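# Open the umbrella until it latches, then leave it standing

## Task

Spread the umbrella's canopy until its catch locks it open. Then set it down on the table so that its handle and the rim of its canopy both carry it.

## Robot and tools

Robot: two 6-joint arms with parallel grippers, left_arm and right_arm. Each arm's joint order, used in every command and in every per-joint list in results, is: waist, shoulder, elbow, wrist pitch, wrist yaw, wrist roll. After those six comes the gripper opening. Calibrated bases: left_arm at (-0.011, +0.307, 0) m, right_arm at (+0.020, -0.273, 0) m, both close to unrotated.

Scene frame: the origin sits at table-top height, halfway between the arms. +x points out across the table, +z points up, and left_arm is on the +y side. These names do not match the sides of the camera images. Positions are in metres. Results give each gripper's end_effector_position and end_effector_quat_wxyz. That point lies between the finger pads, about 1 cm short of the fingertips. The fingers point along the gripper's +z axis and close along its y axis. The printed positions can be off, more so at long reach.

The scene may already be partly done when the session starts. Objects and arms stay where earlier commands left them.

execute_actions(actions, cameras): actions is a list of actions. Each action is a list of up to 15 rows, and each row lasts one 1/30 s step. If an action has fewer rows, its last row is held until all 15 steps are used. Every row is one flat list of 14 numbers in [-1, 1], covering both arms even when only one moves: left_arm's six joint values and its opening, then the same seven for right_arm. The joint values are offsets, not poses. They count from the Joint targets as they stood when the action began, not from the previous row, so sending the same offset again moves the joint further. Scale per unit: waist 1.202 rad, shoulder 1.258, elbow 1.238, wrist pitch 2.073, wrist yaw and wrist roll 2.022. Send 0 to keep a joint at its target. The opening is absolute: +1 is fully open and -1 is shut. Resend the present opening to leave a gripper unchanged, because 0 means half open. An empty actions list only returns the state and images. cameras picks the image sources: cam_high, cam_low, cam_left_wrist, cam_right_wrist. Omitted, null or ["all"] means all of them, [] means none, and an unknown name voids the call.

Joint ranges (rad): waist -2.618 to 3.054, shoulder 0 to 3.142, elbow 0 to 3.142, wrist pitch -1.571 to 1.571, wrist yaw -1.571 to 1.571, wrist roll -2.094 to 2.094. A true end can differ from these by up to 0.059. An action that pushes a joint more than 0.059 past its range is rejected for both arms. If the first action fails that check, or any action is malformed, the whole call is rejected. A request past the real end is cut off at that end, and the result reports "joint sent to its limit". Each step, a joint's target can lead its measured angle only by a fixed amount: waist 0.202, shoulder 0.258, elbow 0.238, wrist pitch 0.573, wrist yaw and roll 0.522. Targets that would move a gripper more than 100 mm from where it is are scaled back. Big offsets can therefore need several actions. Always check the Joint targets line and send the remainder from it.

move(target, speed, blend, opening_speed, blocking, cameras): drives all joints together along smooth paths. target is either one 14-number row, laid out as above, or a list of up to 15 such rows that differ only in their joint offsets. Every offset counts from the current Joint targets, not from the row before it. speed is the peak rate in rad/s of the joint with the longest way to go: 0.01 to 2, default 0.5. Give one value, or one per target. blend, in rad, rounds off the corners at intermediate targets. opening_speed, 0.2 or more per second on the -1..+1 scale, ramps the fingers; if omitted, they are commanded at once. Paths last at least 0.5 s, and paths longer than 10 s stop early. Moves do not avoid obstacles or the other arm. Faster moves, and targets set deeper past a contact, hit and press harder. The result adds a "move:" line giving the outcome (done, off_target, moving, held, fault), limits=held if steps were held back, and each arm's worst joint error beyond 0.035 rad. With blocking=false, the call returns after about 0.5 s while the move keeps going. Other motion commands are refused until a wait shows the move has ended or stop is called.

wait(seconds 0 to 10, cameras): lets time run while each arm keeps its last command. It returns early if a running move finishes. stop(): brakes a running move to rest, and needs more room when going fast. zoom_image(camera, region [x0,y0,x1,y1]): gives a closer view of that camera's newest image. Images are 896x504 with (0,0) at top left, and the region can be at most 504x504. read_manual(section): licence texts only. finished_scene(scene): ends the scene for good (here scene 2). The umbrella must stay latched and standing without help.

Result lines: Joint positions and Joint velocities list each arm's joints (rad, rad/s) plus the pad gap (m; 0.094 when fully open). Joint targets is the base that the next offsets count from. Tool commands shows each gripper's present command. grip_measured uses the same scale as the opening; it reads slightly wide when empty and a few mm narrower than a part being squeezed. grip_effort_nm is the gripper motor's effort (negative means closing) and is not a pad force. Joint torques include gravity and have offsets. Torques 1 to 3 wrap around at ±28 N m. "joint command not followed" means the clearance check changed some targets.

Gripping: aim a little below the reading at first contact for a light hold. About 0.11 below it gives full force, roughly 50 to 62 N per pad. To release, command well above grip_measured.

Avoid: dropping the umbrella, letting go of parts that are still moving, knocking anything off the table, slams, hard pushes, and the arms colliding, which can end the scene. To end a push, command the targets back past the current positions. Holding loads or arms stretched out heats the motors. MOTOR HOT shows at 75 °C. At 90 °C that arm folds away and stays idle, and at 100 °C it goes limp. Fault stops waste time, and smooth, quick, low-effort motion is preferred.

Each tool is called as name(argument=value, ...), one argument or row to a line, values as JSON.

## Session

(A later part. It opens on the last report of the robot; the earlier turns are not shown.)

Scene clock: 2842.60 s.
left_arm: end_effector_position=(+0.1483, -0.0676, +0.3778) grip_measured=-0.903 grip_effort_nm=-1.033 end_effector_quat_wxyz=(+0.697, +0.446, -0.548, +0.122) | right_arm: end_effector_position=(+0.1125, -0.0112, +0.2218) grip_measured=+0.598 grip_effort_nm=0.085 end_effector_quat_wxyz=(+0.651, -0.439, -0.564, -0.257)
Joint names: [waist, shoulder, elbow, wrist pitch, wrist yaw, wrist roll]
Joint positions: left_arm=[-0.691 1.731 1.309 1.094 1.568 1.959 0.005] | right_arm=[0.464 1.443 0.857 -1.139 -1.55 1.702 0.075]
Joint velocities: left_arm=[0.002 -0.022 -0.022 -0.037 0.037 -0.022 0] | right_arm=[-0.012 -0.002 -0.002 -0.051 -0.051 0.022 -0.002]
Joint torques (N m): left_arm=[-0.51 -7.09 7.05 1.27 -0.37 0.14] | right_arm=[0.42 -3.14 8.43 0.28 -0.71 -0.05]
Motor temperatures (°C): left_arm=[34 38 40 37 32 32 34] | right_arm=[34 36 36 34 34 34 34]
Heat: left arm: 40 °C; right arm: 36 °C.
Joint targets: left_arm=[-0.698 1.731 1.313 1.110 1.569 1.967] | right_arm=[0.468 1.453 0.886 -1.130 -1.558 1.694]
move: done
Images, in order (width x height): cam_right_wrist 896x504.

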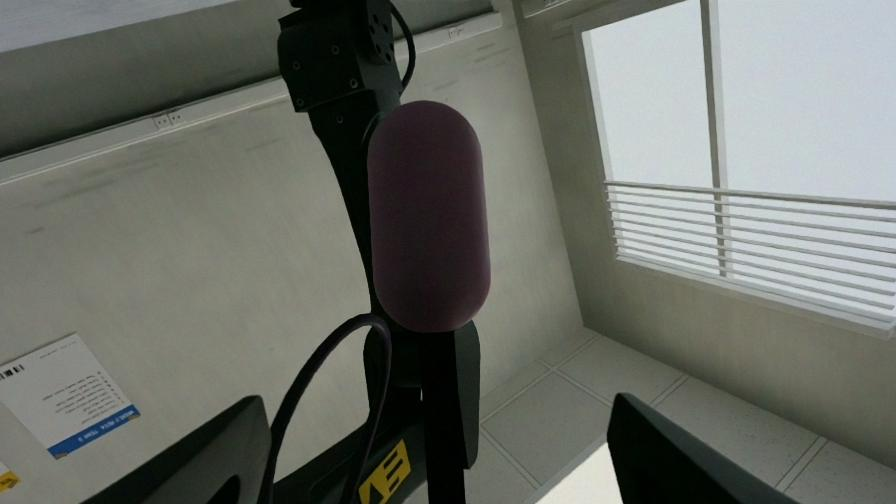

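move(
  target=[0,0,0,0,0,0,-0.95, 0.1058,0.069,0.0604,0.0071,0,-0.0344,0.6],
  speed=0.25,
  cameras=["cam_right_wrist"],
)

Scene clock: 2845.37 s.
left_arm: end_effector_position=(+0.1483, -0.0676, +0.3778) grip_measured=-0.903 grip_effort_nm=-1.033 end_effector_quat_wxyz=(+0.697, +0.446, -0.548, +0.122) | right_arm: end_effector_position=(+0.0955, +0.0116, +0.2210) grip_measured=+0.598 grip_effort_nm=0.076 end_effector_quat_wxyz=(+0.658, -0.381, -0.605, -0.238)
Joint names: [waist, shoulder, elbow, wrist pitch, wrist yaw, wrist roll]
Joint positions: left_arm=[-0.691 1.731 1.309 1.094 1.568 1.959 0.005] | right_arm=[0.592 1.529 0.931 -1.126 -1.549 1.633 0.075]
Joint velocities: left_arm=[-0.002 -0.012 0.002 0.051 0.007 0.007 0] | right_arm=[-0.002 -0.002 -0.002 -0.022 -0.051 -0.037 -0.001]
Joint torques (N m): left_arm=[-0.51 -7.09 7.06 1.26 -0.37 0.14] | right_arm=[0.34 -3.74 8.46 0.29 -0.72 -0.08]
Motor temperatures (°C): left_arm=[34 38 40 37 32 32 34] | right_arm=[34 36 36 34 34 34 34]
Heat: left arm: 40 °C; right arm: 36 °C.
Joint targets: left_arm=[-0.698 1.731 1.313 1.110 1.569 1.967] | right_arm=[0.595 1.540 0.960 -1.115 -1.558 1.624]
move: done
Images, in order (width x height): cam_right_wrist 896x504.

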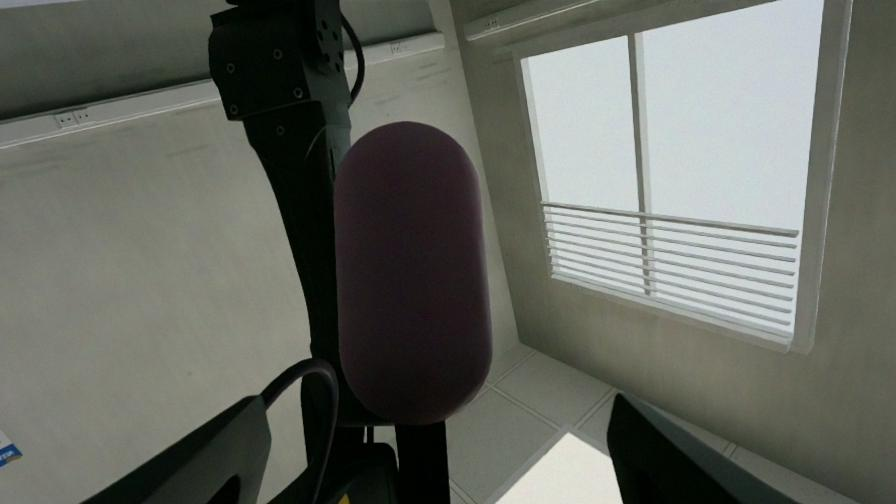

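move(
  target=[0,0,0,0,0,0,-0.95, 0,0,0.0275,-0.0164,0,0,0.6],
  speed=0.2,
  cameras=[],
)

move(
  target=[0,0,0,0,0,0,-0.95, 0,0,0,0,0,0,-0.72],
  speed=0.2,
  opening_speed=1.0,
  cameras=["cam_right_wrist"],
)

Scene clock: 2850.67 s.
left_arm: end_effector_position=(+0.1483, -0.0676, +0.3778) grip_measured=-0.903 grip_effort_nm=-1.033 end_effector_quat_wxyz=(+0.697, +0.446, -0.548, +0.122) | right_arm: end_effector_position=(+0.0998, +0.0149, +0.2289) grip_measured=+0.598 grip_effort_nm=0.090 end_effector_quat_wxyz=(+0.653, -0.371, -0.611, -0.250)
Joint names: [waist, shoulder, elbow, wrist pitch, wrist yaw, wrist roll]
Joint positions: left_arm=[-0.691 1.731 1.309 1.094 1.568 1.959 0.005] | right_arm=[0.592 1.529 0.966 -1.126 -1.549 1.633 0.075]
Joint velocities: left_arm=[-0.002 -0.007 0.007 0.007 -0.051 -0.007 -0.001] | right_arm=[-0.002 -0.017 -0.007 -0.066 0.007 -0.037 -0.002]
Joint torques (N m): left_arm=[-0.51 -7.09 7.04 1.27 -0.37 0.14] | right_arm=[0.38 -3.85 8.47 0.03 -0.73 -0.07]
Motor temperatures (°C): left_arm=[34 38 40 37 32 32 34] | right_arm=[34 36 36 34 34 34 34]
Heat: left arm: 40 °C; right arm: 36 °C.
Joint targets: left_arm=[-0.698 1.731 1.313 1.110 1.569 1.967] | right_arm=[0.595 1.540 0.994 -1.149 -1.558 1.624]
move: done
No camera images: "cameras" was empty.

Scene clock: 2852.23 s.
left_arm: end_effector_position=(+0.1483, -0.0676, +0.3778) grip_measured=-0.903 grip_effort_nm=-1.043 end_effector_quat_wxyz=(+0.697, +0.446, -0.548, +0.122) | right_arm: end_effector_position=(+0.0997, +0.0149, +0.2289) grip_measured=-0.718 grip_effort_nm=-0.154 end_effector_quat_wxyz=(+0.653, -0.371, -0.611, -0.249)
Joint names: [waist, shoulder, elbow, wrist pitch, wrist yaw, wrist roll]
Joint positions: left_arm=[-0.691 1.731 1.309 1.094 1.568 1.959 0.005] | right_arm=[0.592 1.529 0.966 -1.127 -1.549 1.632 0.013]
Joint velocities: left_arm=[-0.007 0.007 0.007 -0.081 0.007 -0.007 0.001] | right_arm=[-0.022 0.007 -0.002 -0.007 -0.022 -0.066 0]
Joint torques (N m): left_arm=[-0.51 -7.1 7.05 1.27 -0.37 0.14] | right_arm=[0.36 -3.85 8.49 0.03 -0.73 -0.06]
Motor temperatures (°C): left_arm=[34 38 40 37 32 32 34] | right_arm=[34 36 36 34 34 34 34]
Heat: left arm: 40 °C; right arm: 36 °C.
Joint targets: left_arm=[-0.698 1.731 1.313 1.110 1.569 1.967] | right_arm=[0.595 1.540 0.994 -1.149 -1.558 1.624]
move: done
Images, in order (width x height): cam_right_wrist 896x504.

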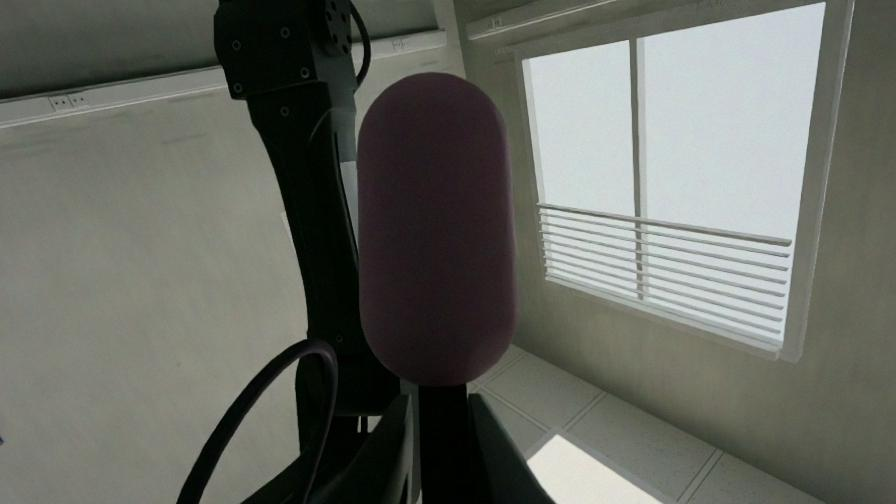

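move(
  target=[0,0,0,0,0,0,-0.95, 0,0,0,0,0,0,-0.95],
  speed=0.2,
  opening_speed=0.3,
  cameras=["cam_right_wrist", "cam_left_wrist"],
)

Scene clock: 2855.00 s.
left_arm: end_effector_position=(+0.1483, -0.0676, +0.3778) grip_measured=-0.903 grip_effort_nm=-1.043 end_effector_quat_wxyz=(+0.697, +0.446, -0.548, +0.122) | right_arm: end_effector_position=(+0.0995, +0.0147, +0.2289) grip_measured=-0.829 grip_effort_nm=-1.057 end_effector_quat_wxyz=(+0.650, -0.363, -0.616, -0.258)
Joint names: [waist, shoulder, elbow, wrist pitch, wrist yaw, wrist roll]
Joint positions: left_arm=[-0.691 1.731 1.309 1.094 1.568 1.96 0.005] | right_arm=[0.592 1.529 0.966 -1.131 -1.549 1.603 0.008]
Joint velocities: left_arm=[-0.022 -0.007 -0.007 0.022 0.081 -0.007 0] | right_arm=[0.012 -0.007 -0.032 0.051 0.037 0.007 0]
Joint torques (N m): left_arm=[-0.51 -7.1 7.06 1.27 -0.36 0.13] | right_arm=[0.36 -3.79 8.51 0.07 -0.73 0.22]
Motor temperatures (°C): left_arm=[34 38 40 37 32 32 34] | right_arm=[34 36 36 34 34 34 34]
Heat: left arm: 40 °C; right arm: 36 °C.
Joint targets: left_arm=[-0.698 1.731 1.313 1.110 1.569 1.967] | right_arm=[0.595 1.540 0.994 -1.149 -1.558 1.624]
move: done
Images, in order (width x height): cam_left_wrist 896x504, cam_right_wrist 896x504.

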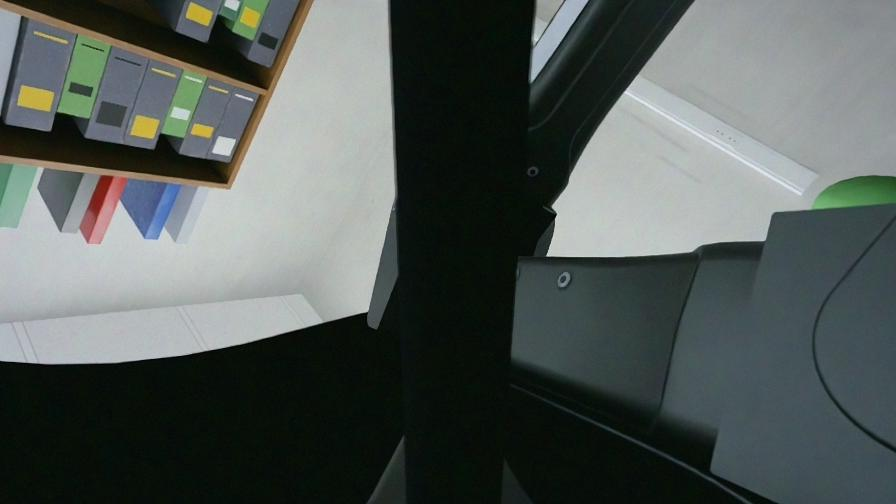

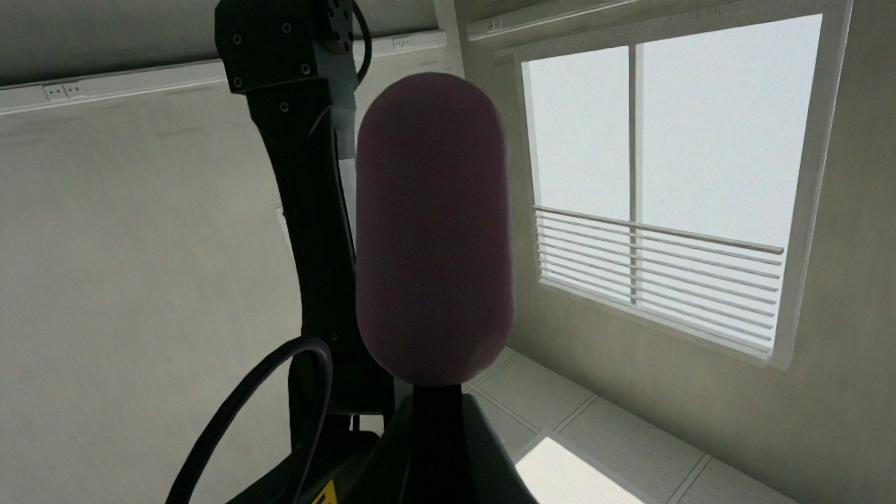

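move(
  target=[0,0,0,0,0,0,-0.62, 0,0,0,0,0,0,-0.95],
  speed=0.2,
  opening_speed=0.3,
  cameras=["cam_right_wrist", "cam_left_wrist"],
)

Scene clock: 2895.27 s.
left_arm: end_effector_position=(+0.1481, -0.0674, +0.3781) grip_measured=-0.621 grip_effort_nm=0.066 end_effector_quat_wxyz=(+0.697, +0.444, -0.550, +0.125) | right_arm: end_effector_position=(+0.0995, +0.0147, +0.2287) grip_measured=-0.830 grip_effort_nm=-1.057 end_effector_quat_wxyz=(+0.650, -0.363, -0.616, -0.258)
Joint names: [waist, shoulder, elbow, wrist pitch, wrist yaw, wrist roll]
Joint positions: left_arm=[-0.691 1.731 1.309 1.1 1.568 1.962 0.018] | right_arm=[0.592 1.529 0.966 -1.131 -1.548 1.603 0.008]
Joint velocities: left_arm=[-0.007 0.007 0.002 -0.066 -0.051 -0.022 -0.001] | right_arm=[-0.002 -0.002 -0.012 0.007 -0.022 -0.037 -0.002]
Joint torques (N m): left_arm=[-0.51 -7.06 7.05 1.19 -0.37 0.1] | right_arm=[0.36 -3.82 8.47 0.06 -0.74 0.23]
Motor temperatures (°C): left_arm=[34 38 41 37 32 31 34] | right_arm=[34 36 38 34 34 34 36]
Heat: left arm: 41 °C; right arm: 38 °C.
Joint targets: left_arm=[-0.698 1.731 1.313 1.110 1.569 1.967] | right_arm=[0.595 1.540 0.994 -1.149 -1.558 1.625]
move: done
Images, in order (width x height): cam_left_wrist 896x504, cam_right_wrist 896x504.

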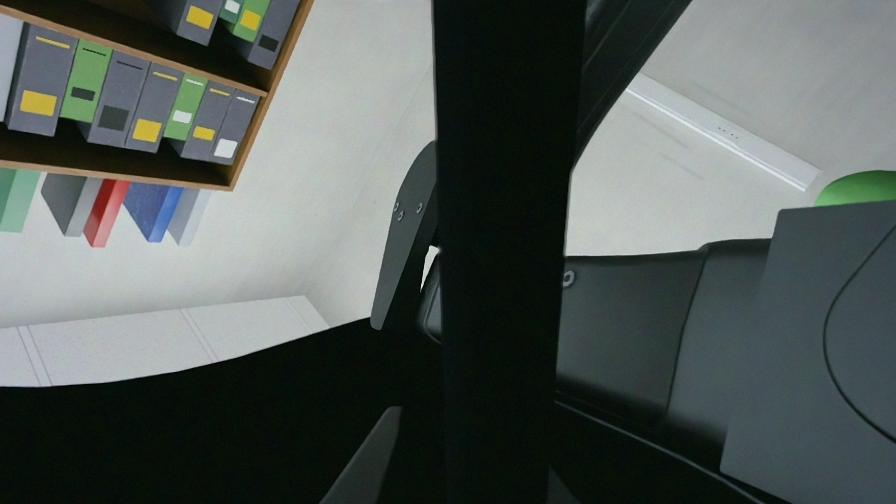

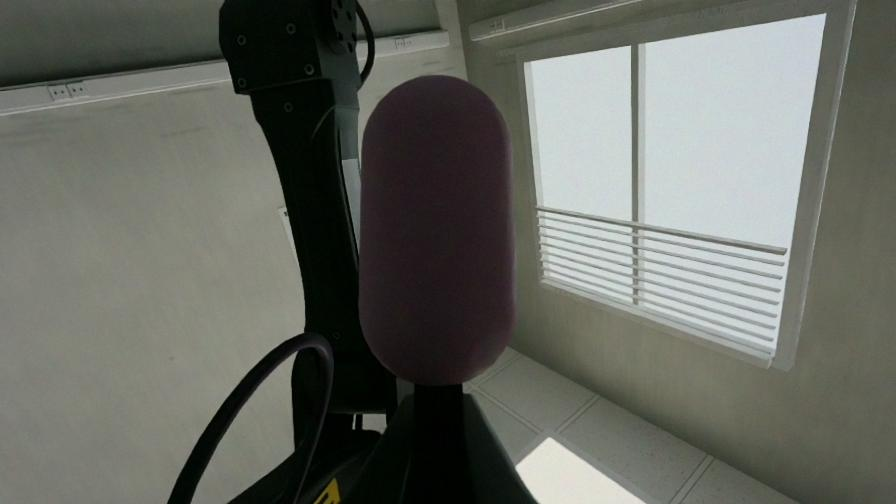

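move(
  target=[0.0283, 0.0104, 0.0243, 0.0227, 0, -0.0782, -0.62, -0.0075, -0.064, 0.0028, -0.0661, 0, 0.0955, -0.95],
  speed=0.2,
  cameras=["cam_left_wrist", "cam_low"],
)

Scene clock: 2899.00 s.
left_arm: end_effector_position=(+0.1570, -0.0617, +0.3803) grip_measured=-0.621 grip_effort_nm=0.061 end_effector_quat_wxyz=(+0.701, +0.479, -0.519, +0.097) | right_arm: end_effector_position=(+0.0878, +0.0056, +0.2412) grip_measured=-0.830 grip_effort_nm=-1.072 end_effector_quat_wxyz=(+0.677, -0.435, -0.568, -0.176)
Joint names: [waist, shoulder, elbow, wrist pitch, wrist yaw, wrist roll]
Joint positions: left_arm=[-0.664 1.731 1.309 1.14 1.568 1.815 0.018] | right_arm=[0.592 1.476 0.966 -1.25 -1.548 1.779 0.008]
Joint velocities: left_arm=[0.002 0.002 0.002 -0.007 -0.066 -0.037 0] | right_arm=[-0.002 -0.002 -0.007 -0.007 -0.022 0.037 0.001]
Joint torques (N m): left_arm=[0.01 -6.12 9.52 1.22 -0.39 -0.02] | right_arm=[-0.57 -5.57 8.79 -0.19 -0.72 0.4]
Motor temperatures (°C): left_arm=[34 38 41 37 32 31 34] | right_arm=[34 36 38 34 34 34 36]
Heat: left arm: 41 °C; right arm: 38 °C.
Joint targets: left_arm=[-0.664 1.744 1.343 1.157 1.569 1.809] | right_arm=[0.586 1.459 0.998 -1.286 -1.558 1.818]
move: off_target (right_arm); right_arm: the wrist roll is farthest, 0.039 rad from its target
Images, in order (width x height): cam_low 896x504, cam_left_wrist 896x504.

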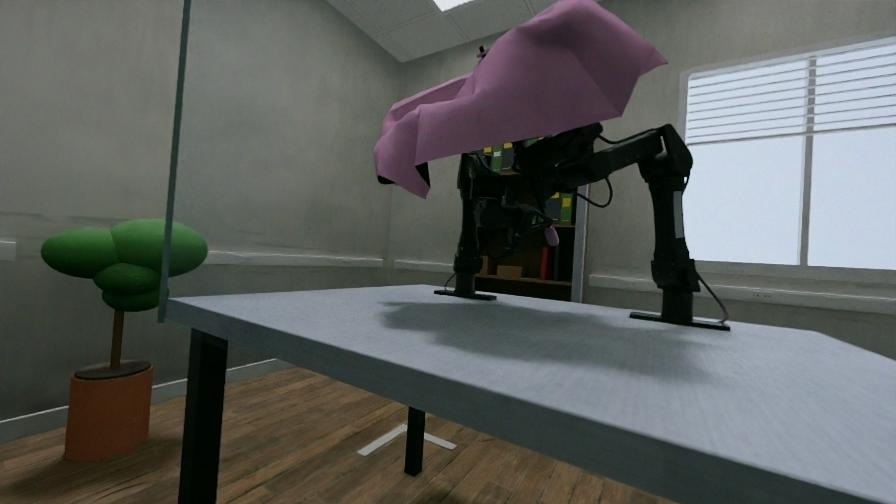

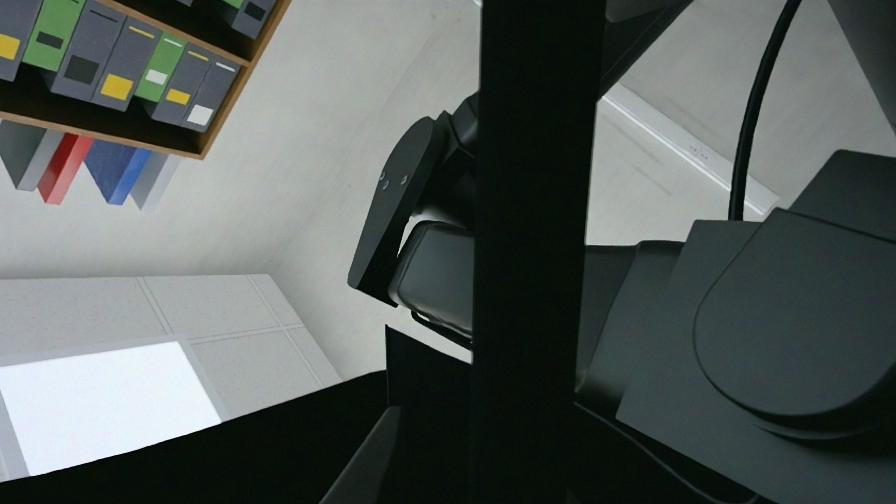

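move(
  target=[0.0341, 0.0382, 0.0586, 0.028, 0, -0.0851, -0.62, -0.015, -0.0859, 0.0057, -0.0748, 0, 0.1039, -0.95],
  speed=0.2,
  cameras=["cam_left_wrist", "cam_right_wrist"],
)

Scene clock: 2905.67 s.
left_arm: end_effector_position=(+0.1780, -0.0609, +0.3874) grip_measured=-0.621 grip_effort_nm=0.056 end_effector_quat_wxyz=(+0.704, +0.512, -0.487, +0.078) | right_arm: end_effector_position=(+0.0732, -0.0108, +0.2665) grip_measured=-0.831 grip_effort_nm=-1.053 end_effector_quat_wxyz=(+0.693, -0.512, -0.499, -0.090)
Joint names: [waist, shoulder, elbow, wrist pitch, wrist yaw, wrist roll]
Joint positions: left_arm=[-0.627 1.779 1.378 1.199 1.568 1.643 0.018] | right_arm=[0.572 1.369 0.975 -1.412 -1.548 2.004 0.008]
Joint velocities: left_arm=[-0.002 -0.017 -0.002 -0.007 -0.022 0.037 -0.001] | right_arm=[0.012 -0.002 0.002 0.007 0.022 0.022 0]
Joint torques (N m): left_arm=[0.36 -6.39 9.8 1.12 -0.43 -0.03] | right_arm=[-0.32 -4.85 8.68 -0.17 -0.73 0.25]
Motor temperatures (°C): left_arm=[34 38 41 37 32 31 34] | right_arm=[34 36 38 34 34 34 36]
Heat: left arm: 41 °C; right arm: 38 °C.
Joint targets: left_arm=[-0.623 1.792 1.416 1.215 1.569 1.637] | right_arm=[0.568 1.351 1.005 -1.441 -1.558 2.028]
move: off_target (left_arm); left_arm: the elbow is farthest, 0.037 rad from its target
Images, in order (width x height): cam_left_wrist 896x504, cam_right_wrist 896x504.

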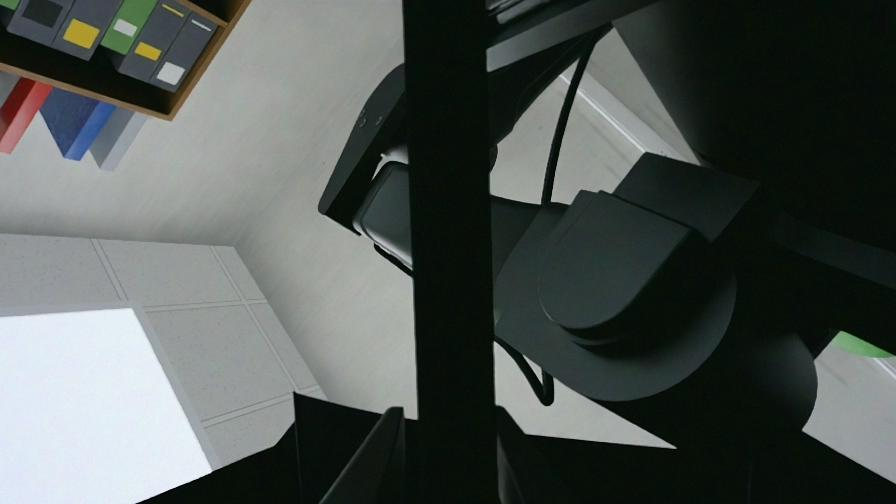

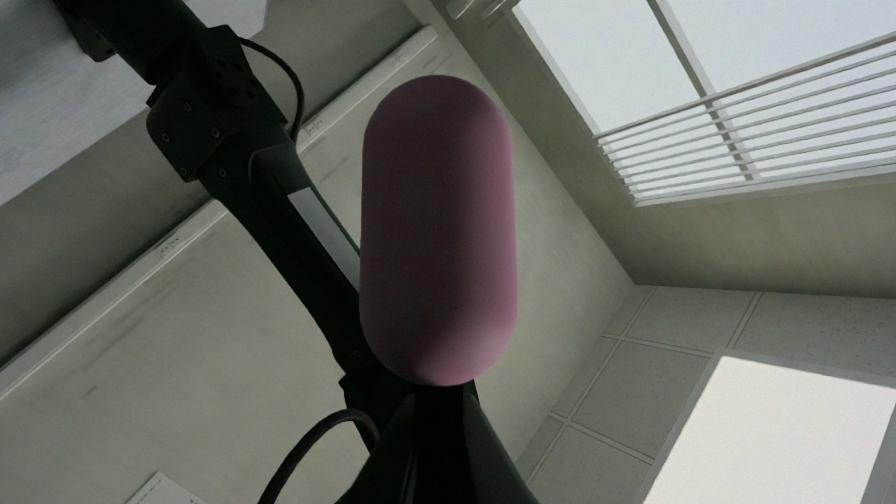

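move(
  target=[0.0732, 0.0183, 0.1696, -0.0468, 0, -0.0134, -0.72, 0.0391, 0.0111, -0.0537, -0.0323, 0, 0, -0.95],
  speed=0.12,
  cameras=["cam_left_wrist", "cam_right_wrist"],
)

Scene clock: 2927.87 s.
left_arm: end_effector_position=(+0.2140, -0.0498, +0.4274) grip_measured=-0.718 grip_effort_nm=-0.095 end_effector_quat_wxyz=(+0.699, +0.525, -0.472, +0.113) | right_arm: end_effector_position=(+0.0630, -0.0105, +0.2677) grip_measured=-0.831 grip_effort_nm=-1.062 end_effector_quat_wxyz=(+0.700, -0.505, -0.499, -0.075)
Joint names: [waist, shoulder, elbow, wrist pitch, wrist yaw, wrist roll]
Joint positions: left_arm=[-0.548 1.813 1.569 1.099 1.568 1.608 0.013] | right_arm=[0.604 1.369 0.969 -1.439 -1.561 1.987 0.008]
Joint velocities: left_arm=[-0.017 -0.002 0.017 0.022 0.037 0.037 -0.001] | right_arm=[0.002 0.017 0.007 0.051 -0.022 -0.007 -0.001]
Joint torques (N m): left_arm=[1.14 -7.47 11.4 1.08 -0.45 0.07] | right_arm=[1.14 -3.64 3.48 -0.59 -0.58 0.41]
Motor temperatures (°C): left_arm=[34 39 42 37 32 31 33] | right_arm=[34 36 37 33 34 34 36]
Heat: left arm: 42 °C; right arm: 37 °C.
Joint targets: left_arm=[-0.535 1.815 1.626 1.118 1.569 1.610] | right_arm=[0.615 1.365 0.939 -1.508 -1.558 2.028]
move: off_target (left_arm, right_arm); left_arm: the elbow is farthest, 0.057 rad from its target; right_arm: the wrist pitch is farthest, 0.069 rad from its target
Images, in order (width x height): cam_left_wrist 896x504, cam_right_wrist 896x504.

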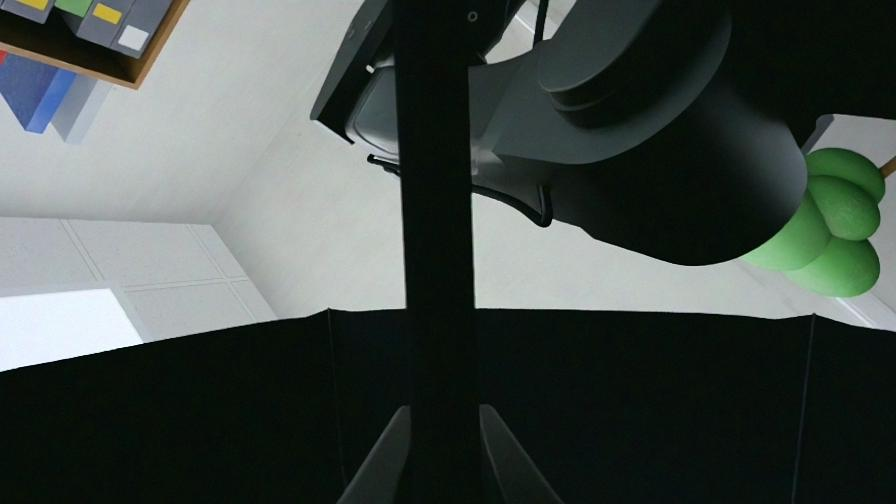

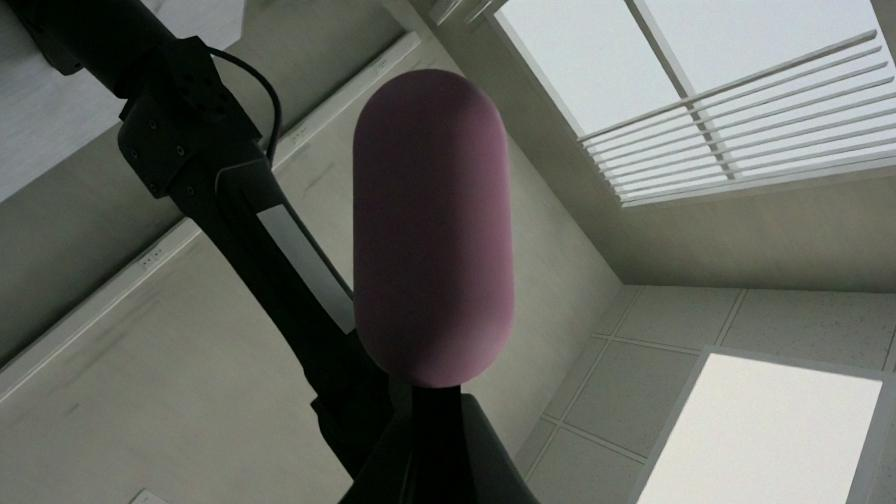

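execute_actions(
  actions=[],
  cameras=["cam_high","cam_left_wrist"],
)

Scene clock: 2947.50 s.
left_arm: end_effector_position=(+0.2140, -0.0498, +0.4274) grip_measured=-0.718 grip_effort_nm=-0.095 end_effector_quat_wxyz=(+0.699, +0.526, -0.471, +0.112) | right_arm: end_effector_position=(+0.0630, -0.0105, +0.2678) grip_measured=-0.831 grip_effort_nm=-1.062 end_effector_quat_wxyz=(+0.700, -0.505, -0.499, -0.075)
Joint names: [waist, shoulder, elbow, wrist pitch, wrist yaw, wrist roll]
Joint positions: left_arm=[-0.548 1.813 1.569 1.098 1.568 1.608 0.013] | right_arm=[0.604 1.369 0.968 -1.44 -1.561 1.987 0.008]
Joint velocities: left_arm=[0.007 -0.002 0.017 -0.081 0.022 0.022 -0.001] | right_arm=[-0.017 -0.007 -0.002 -0.037 0.007 -0.081 -0.002]
Joint torques (N m): left_arm=[1.14 -7.47 11.41 1.09 -0.44 0.07] | right_arm=[1.13 -3.64 3.49 -0.58 -0.57 0.42]
Motor temperatures (°C): left_arm=[34 39 43 37 32 31 33] | right_arm=[34 36 36 34 34 34 36]
Heat: left arm: 43 °C; right arm: 36 °C.
Joint targets: left_arm=[-0.535 1.815 1.626 1.118 1.569 1.610] | right_arm=[0.615 1.365 0.938 -1.508 -1.558 2.027]
Tool commands: left_gripper/opening=-0.72 right_gripper/opening=-0.95
Images, in order (width x height): cam_high 896x504, cam_left_wrist 896x504.

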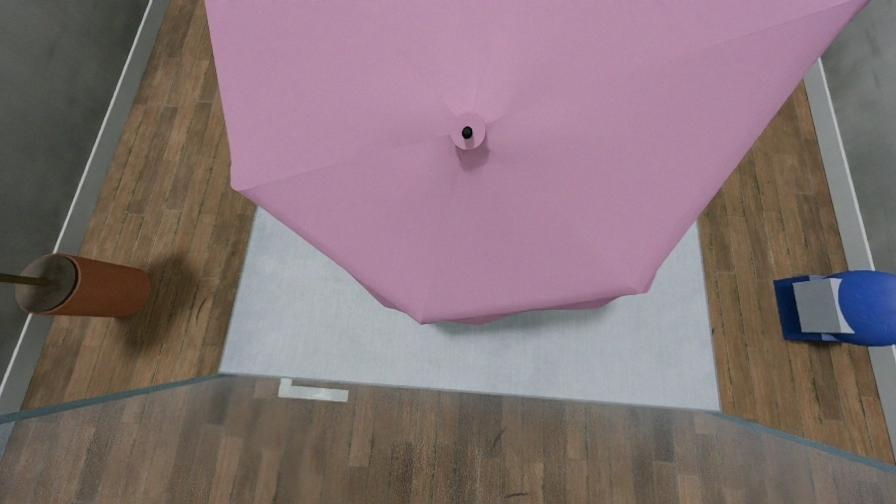

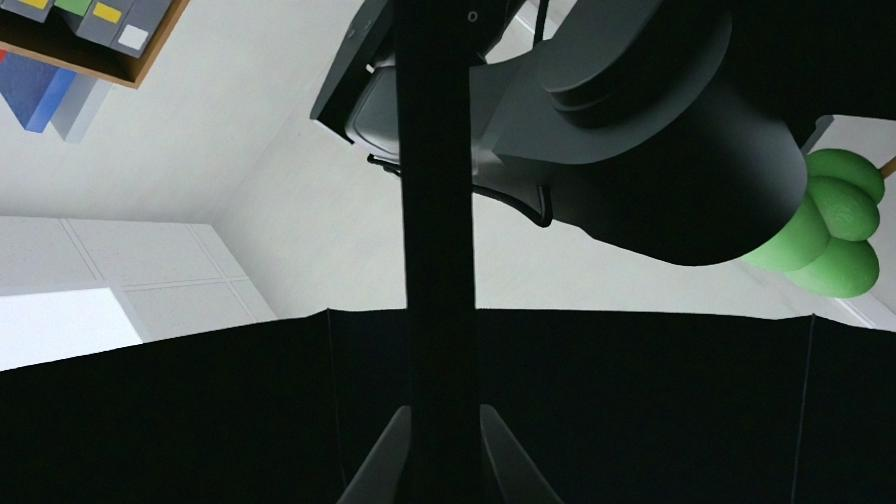

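move(
  target=[0.0262,0.0251,0.0920,-0.0301,0,-0.002,-0.72,0,0,0,0,0,0,-0.95],
  speed=0.15,
  cameras=["cam_left_wrist"],
)

Scene clock: 2954.57 s.
left_arm: end_effector_position=(+0.2256, -0.0512, +0.4417) grip_measured=-0.718 grip_effort_nm=-0.100 end_effector_quat_wxyz=(+0.699, +0.531, -0.466, +0.115) | right_arm: end_effector_position=(+0.0640, -0.0097, +0.2725) grip_measured=-0.831 grip_effort_nm=-1.067 end_effector_quat_wxyz=(+0.709, -0.500, -0.492, -0.079)
Joint names: [waist, shoulder, elbow, wrist pitch, wrist yaw, wrist roll]
Joint positions: left_arm=[-0.535 1.847 1.669 1.033 1.568 1.6 0.013] | right_arm=[0.604 1.369 0.968 -1.44 -1.589 1.983 0.008]
Joint velocities: left_arm=[0.002 0.002 -0.017 -0.022 0.066 -0.022 0] | right_arm=[-0.007 -0.002 -0.017 -0.051 0.051 -0.007 0]
Joint torques (N m): left_arm=[2.74 -7.92 12.56 1.12 -0.45 0.11] | right_arm=[1.14 -3.67 3.44 -0.57 -0.29 0.46]
Motor temperatures (°C): left_arm=[34 40 43 36 32 31 33] | right_arm=[34 36 36 34 34 34 36]
Heat: left arm: 43 °C; right arm: 36 °C.
Joint targets: left_arm=[-0.504 1.847 1.740 1.056 1.569 1.605] | right_arm=[0.615 1.365 0.938 -1.508 -1.558 2.027]
move: off_target (left_arm, right_arm); left_arm: the elbow is farthest, 0.071 rad from its target; right_arm: the wrist pitch is farthest, 0.068 rad from its target
Images, in order (width x height): cam_left_wrist 896x504.

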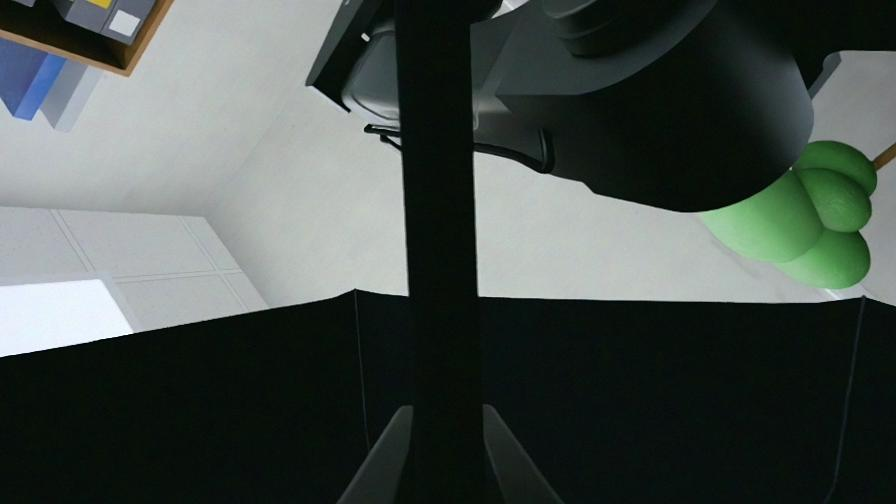

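move(
  target=[0.0277,0.0372,0.1209,-0.0405,0,-0.0025,-0.72,0,0,0,0,0,0,-0.95],
  speed=0.15,
  cameras=["cam_left_wrist"],
)

Scene clock: 2967.43 s.
left_arm: end_effector_position=(+0.2433, -0.0475, +0.4652) grip_measured=-0.718 grip_effort_nm=-0.100 end_effector_quat_wxyz=(+0.696, +0.534, -0.462, +0.131) | right_arm: end_effector_position=(+0.0656, -0.0100, +0.2725) grip_measured=-0.831 grip_effort_nm=-1.057 end_effector_quat_wxyz=(+0.708, -0.500, -0.491, -0.083)
Joint names: [waist, shoulder, elbow, wrist pitch, wrist yaw, wrist roll]
Joint positions: left_arm=[-0.503 1.894 1.82 0.949 1.568 1.593 0.013] | right_arm=[0.598 1.369 0.968 -1.44 -1.589 1.979 0.008]
Joint velocities: left_arm=[-0.012 -0.007 0.012 0.022 -0.022 -0.066 -0.001] | right_arm=[-0.002 0.007 0.007 0.051 0.037 -0.051 -0.001]
Joint torques (N m): left_arm=[2.92 -8.21 12.37 1.09 -0.45 0.12] | right_arm=[1.73 -3.7 3.49 -0.56 -0.28 0.5]
Motor temperatures (°C): left_arm=[34 39 45 36 32 31 33] | right_arm=[34 36 35 34 34 34 36]
Heat: left arm: 45 °C; right arm: 36 °C.
Joint targets: left_arm=[-0.470 1.893 1.889 0.972 1.569 1.600] | right_arm=[0.615 1.365 0.938 -1.508 -1.558 2.028]
move: off_target (left_arm, right_arm); left_arm: the elbow is farthest, 0.070 rad from its target; right_arm: the wrist pitch is farthest, 0.068 rad from its target
Images, in order (width x height): cam_left_wrist 896x504.

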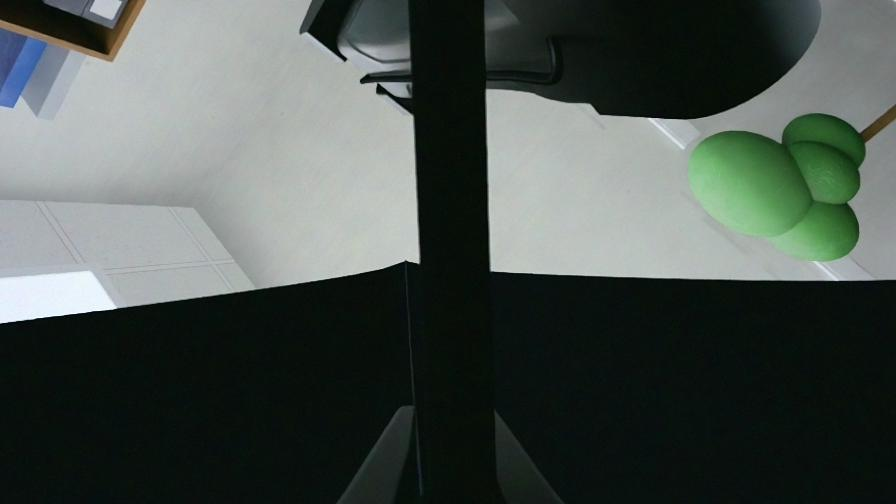

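move(
  target=[0.0152,0.0281,0.0816,-0.0268,0,-0.002,-0.72,0,0,0,0,0,0,-0.95],
  speed=0.15,
  cameras=["cam_high","cam_low","cam_left_wrist","cam_right_wrist"],
)

Scene clock: 2973.00 s.
left_arm: end_effector_position=(+0.2558, -0.0433, +0.4793) grip_measured=-0.718 grip_effort_nm=-0.095 end_effector_quat_wxyz=(+0.693, +0.537, -0.459, +0.144) | right_arm: end_effector_position=(+0.0649, -0.0100, +0.2726) grip_measured=-0.831 grip_effort_nm=-1.067 end_effector_quat_wxyz=(+0.708, -0.499, -0.492, -0.082)
Joint names: [waist, shoulder, elbow, wrist pitch, wrist yaw, wrist roll]
Joint positions: left_arm=[-0.479 1.929 1.921 0.898 1.568 1.592 0.013] | right_arm=[0.6 1.368 0.968 -1.44 -1.589 1.979 0.008]
Joint velocities: left_arm=[-0.002 -0.002 -0.012 -0.051 0.007 -0.007 0] | right_arm=[0.017 -0.022 -0.002 -0.066 0.007 -0.007 -0.001]
Joint torques (N m): left_arm=[2.39 -8.32 12.22 1.02 -0.46 0.1] | right_arm=[1.46 -3.59 3.44 -0.56 -0.29 0.49]
Motor temperatures (°C): left_arm=[34 39 45 36 32 31 32] | right_arm=[34 36 35 34 34 35 36]
Heat: left arm: 45 °C; right arm: 36 °C.
Joint targets: left_arm=[-0.452 1.929 1.990 0.916 1.569 1.596] | right_arm=[0.615 1.365 0.938 -1.508 -1.558 2.028]
move: off_target (left_arm, right_arm); left_arm: the elbow is farthest, 0.069 rad from its target; right_arm: the wrist pitch is farthest, 0.068 rad from its target

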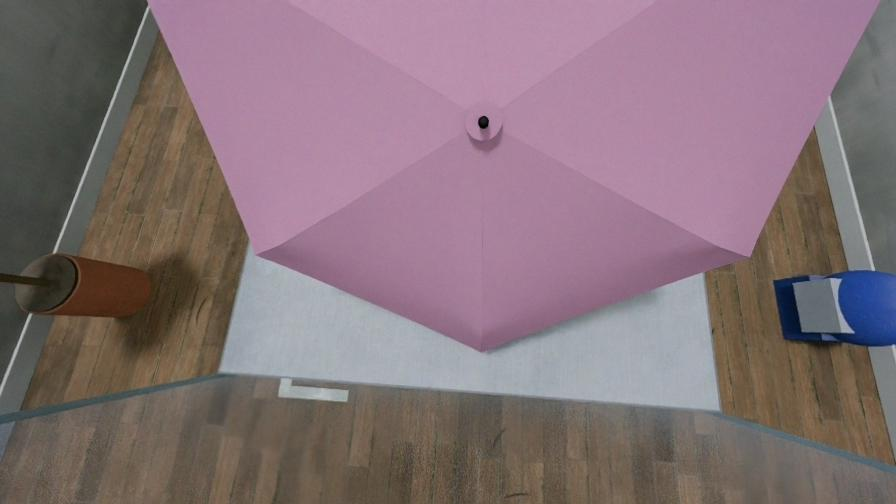

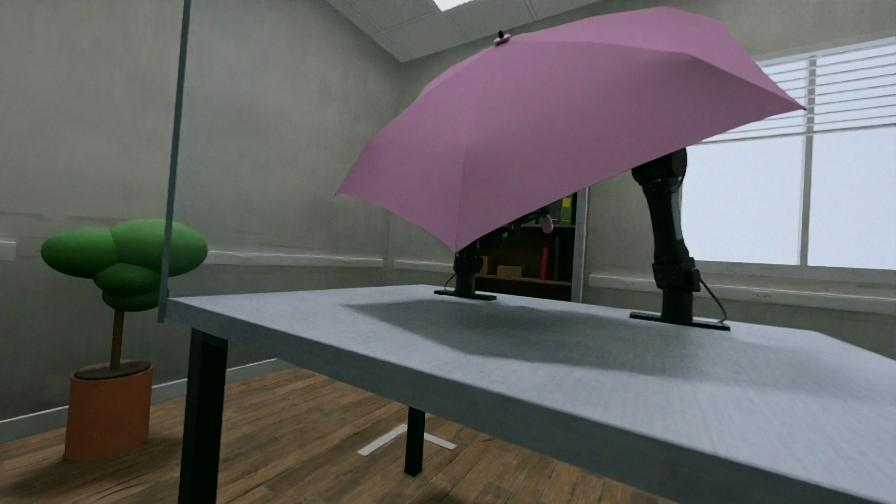

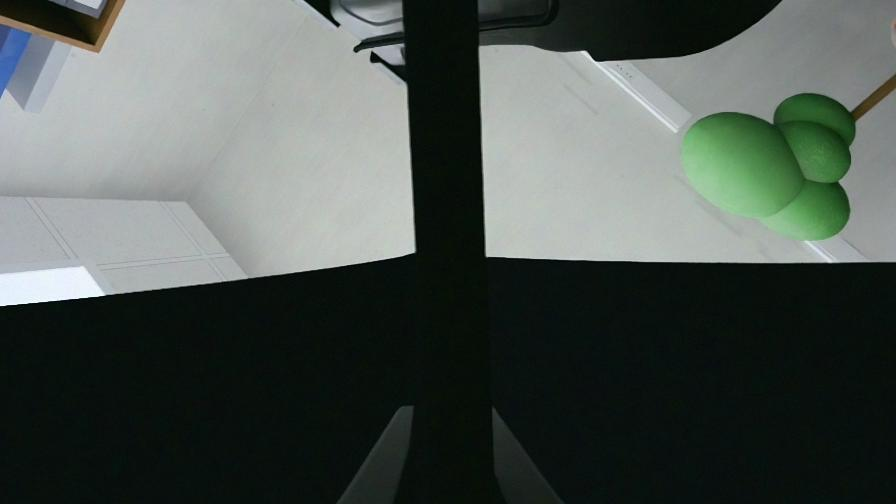

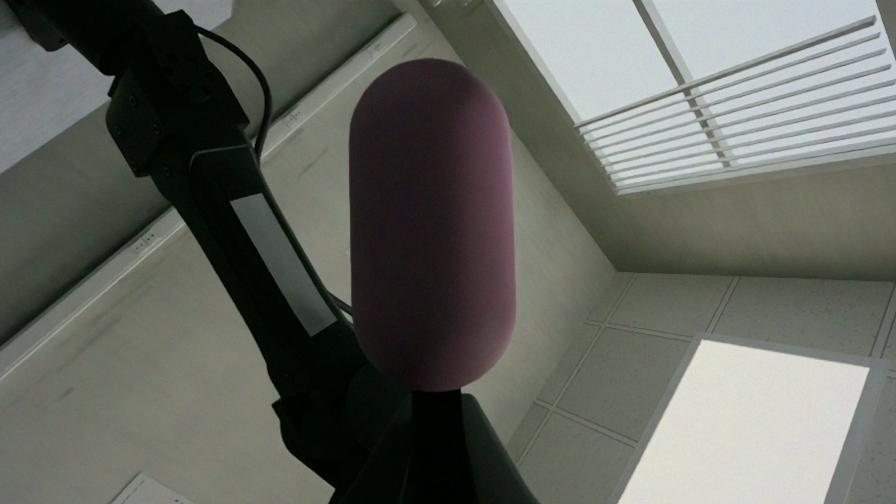

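move(
  target=[0.0056,0.0187,0.0449,-0.0155,0,-0.001,-0.72,0,0,0,0,0,0,-0.95],
  speed=0.1,
  cameras=["cam_left_wrist"],
)

Scene clock: 2977.90 s.
left_arm: end_effector_position=(+0.2598, -0.0472, +0.4803) grip_measured=-0.718 grip_effort_nm=-0.095 end_effector_quat_wxyz=(+0.695, +0.541, -0.453, +0.135) | right_arm: end_effector_position=(+0.0684, -0.0105, +0.2726) grip_measured=-0.831 grip_effort_nm=-1.057 end_effector_quat_wxyz=(+0.708, -0.503, -0.489, -0.087)
Joint names: [waist, shoulder, elbow, wrist pitch, wrist yaw, wrist roll]
Joint positions: left_arm=[-0.482 1.953 1.963 0.863 1.568 1.586 0.013] | right_arm=[0.587 1.368 0.968 -1.439 -1.589 1.979 0.008]
Joint velocities: left_arm=[0.002 -0.007 -0.002 -0.007 0.007 0.022 0] | right_arm=[0.012 0.007 -0.007 -0.066 -0.022 -0.051 0]
Joint torques (N m): left_arm=[3.28 -8.64 13.35 1.09 -0.46 0.13] | right_arm=[2.82 -3.59 3.51 -0.56 -0.29 0.49]
Motor temperatures (°C): left_arm=[34 39 45 36 32 31 32] | right_arm=[34 36 35 34 34 35 37]
Heat: left arm: 45 °C; right arm: 37 °C.
Joint targets: left_arm=[-0.445 1.952 2.046 0.884 1.569 1.594] | right_arm=[0.615 1.365 0.938 -1.508 -1.558 2.028]
move: off_target (left_arm, right_arm); left_arm: the elbow is farthest, 0.082 rad from its target; right_arm: the wrist pitch is farthest, 0.069 rad from its target
Images, in order (width x height): cam_left_wrist 896x504.

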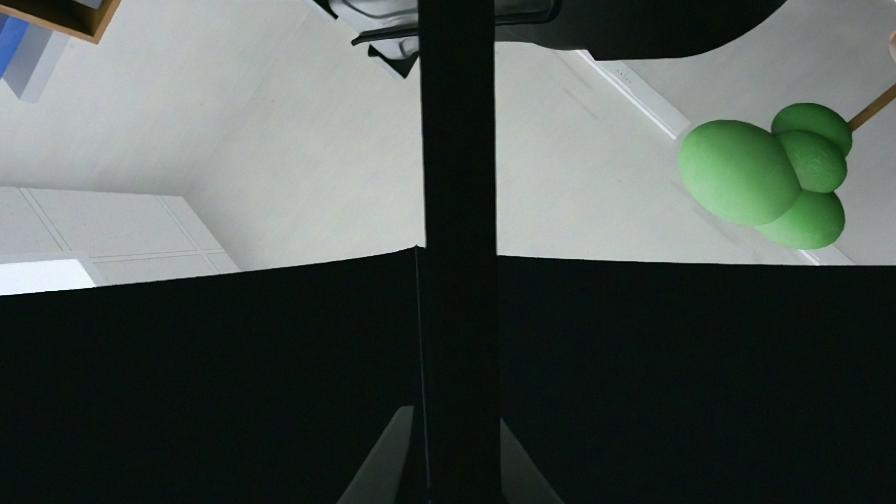

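move(
  target=[0.0188,0.0045,0.0436,-0.0084,0,0,-0.72,0.0158,0.0032,-0.0121,-0.0048,0,0,-0.95],
  speed=0.1,
  cameras=["cam_left_wrist"],
)

Scene clock: 2984.43 s.
left_arm: end_effector_position=(+0.2732, -0.0295, +0.4988) grip_measured=-0.718 grip_effort_nm=-0.090 end_effector_quat_wxyz=(+0.687, +0.541, -0.453, +0.172) | right_arm: end_effector_position=(+0.0605, -0.0099, +0.2727) grip_measured=-0.831 grip_effort_nm=-1.067 end_effector_quat_wxyz=(+0.707, -0.484, -0.507, -0.094)
Joint names: [waist, shoulder, elbow, wrist pitch, wrist yaw, wrist roll]
Joint positions: left_arm=[-0.429 1.962 2.042 0.849 1.568 1.584 0.013] | right_arm=[0.614 1.362 0.964 -1.434 -1.589 1.94 0.008]
Joint velocities: left_arm=[-0.007 -0.002 0.007 -0.007 -0.081 0.037 0] | right_arm=[-0.002 0.002 0.002 -0.066 0.066 0.051 0.001]
Joint torques (N m): left_arm=[0.55 -8.75 11.12 0.97 -0.48 0.16] | right_arm=[1.98 -2.85 2.52 -0.72 -0.3 0.89]
Motor temperatures (°C): left_arm=[34 39 45 36 32 31 32] | right_arm=[34 36 35 34 34 35 37]
Heat: left arm: 45 °C; right arm: 37 °C.
Joint targets: left_arm=[-0.423 1.958 2.100 0.867 1.569 1.595] | right_arm=[0.634 1.369 0.923 -1.518 -1.558 2.028]
move: off_target (left_arm, right_arm); left_arm: the elbow is farthest, 0.058 rad from its target; right_arm: the wrist roll is farthest, 0.088 rad from its target
Images, in order (width x height): cam_left_wrist 896x504.

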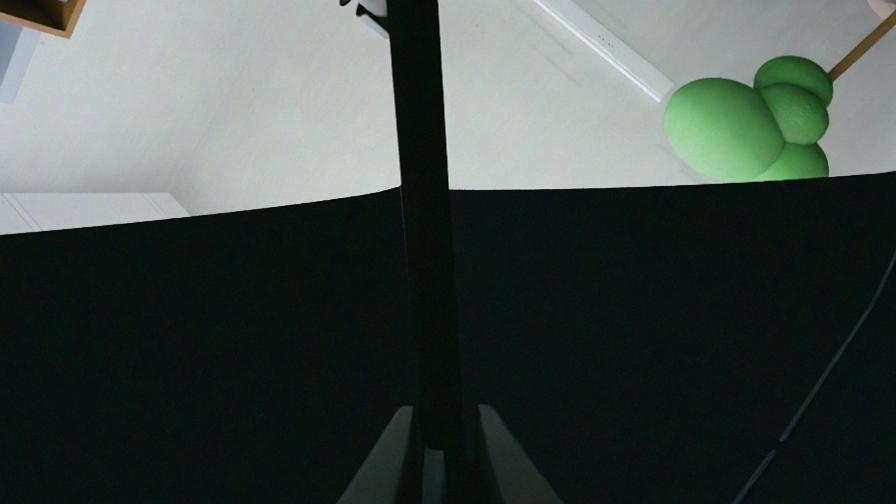

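zoom_image(
  camera="cam_left_wrist",
  region=[330, 330, 540, 504],
)

Scaled by 2.400 from the camera's 896x504 image, which has a finer 1280x720 frame.

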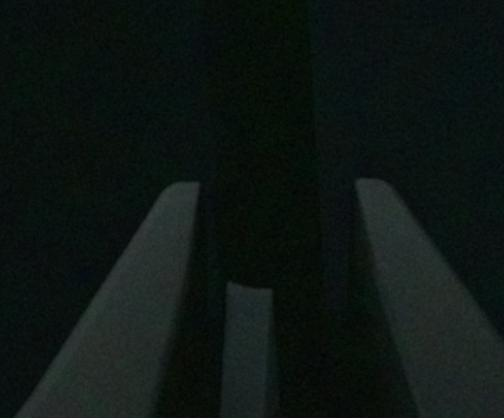

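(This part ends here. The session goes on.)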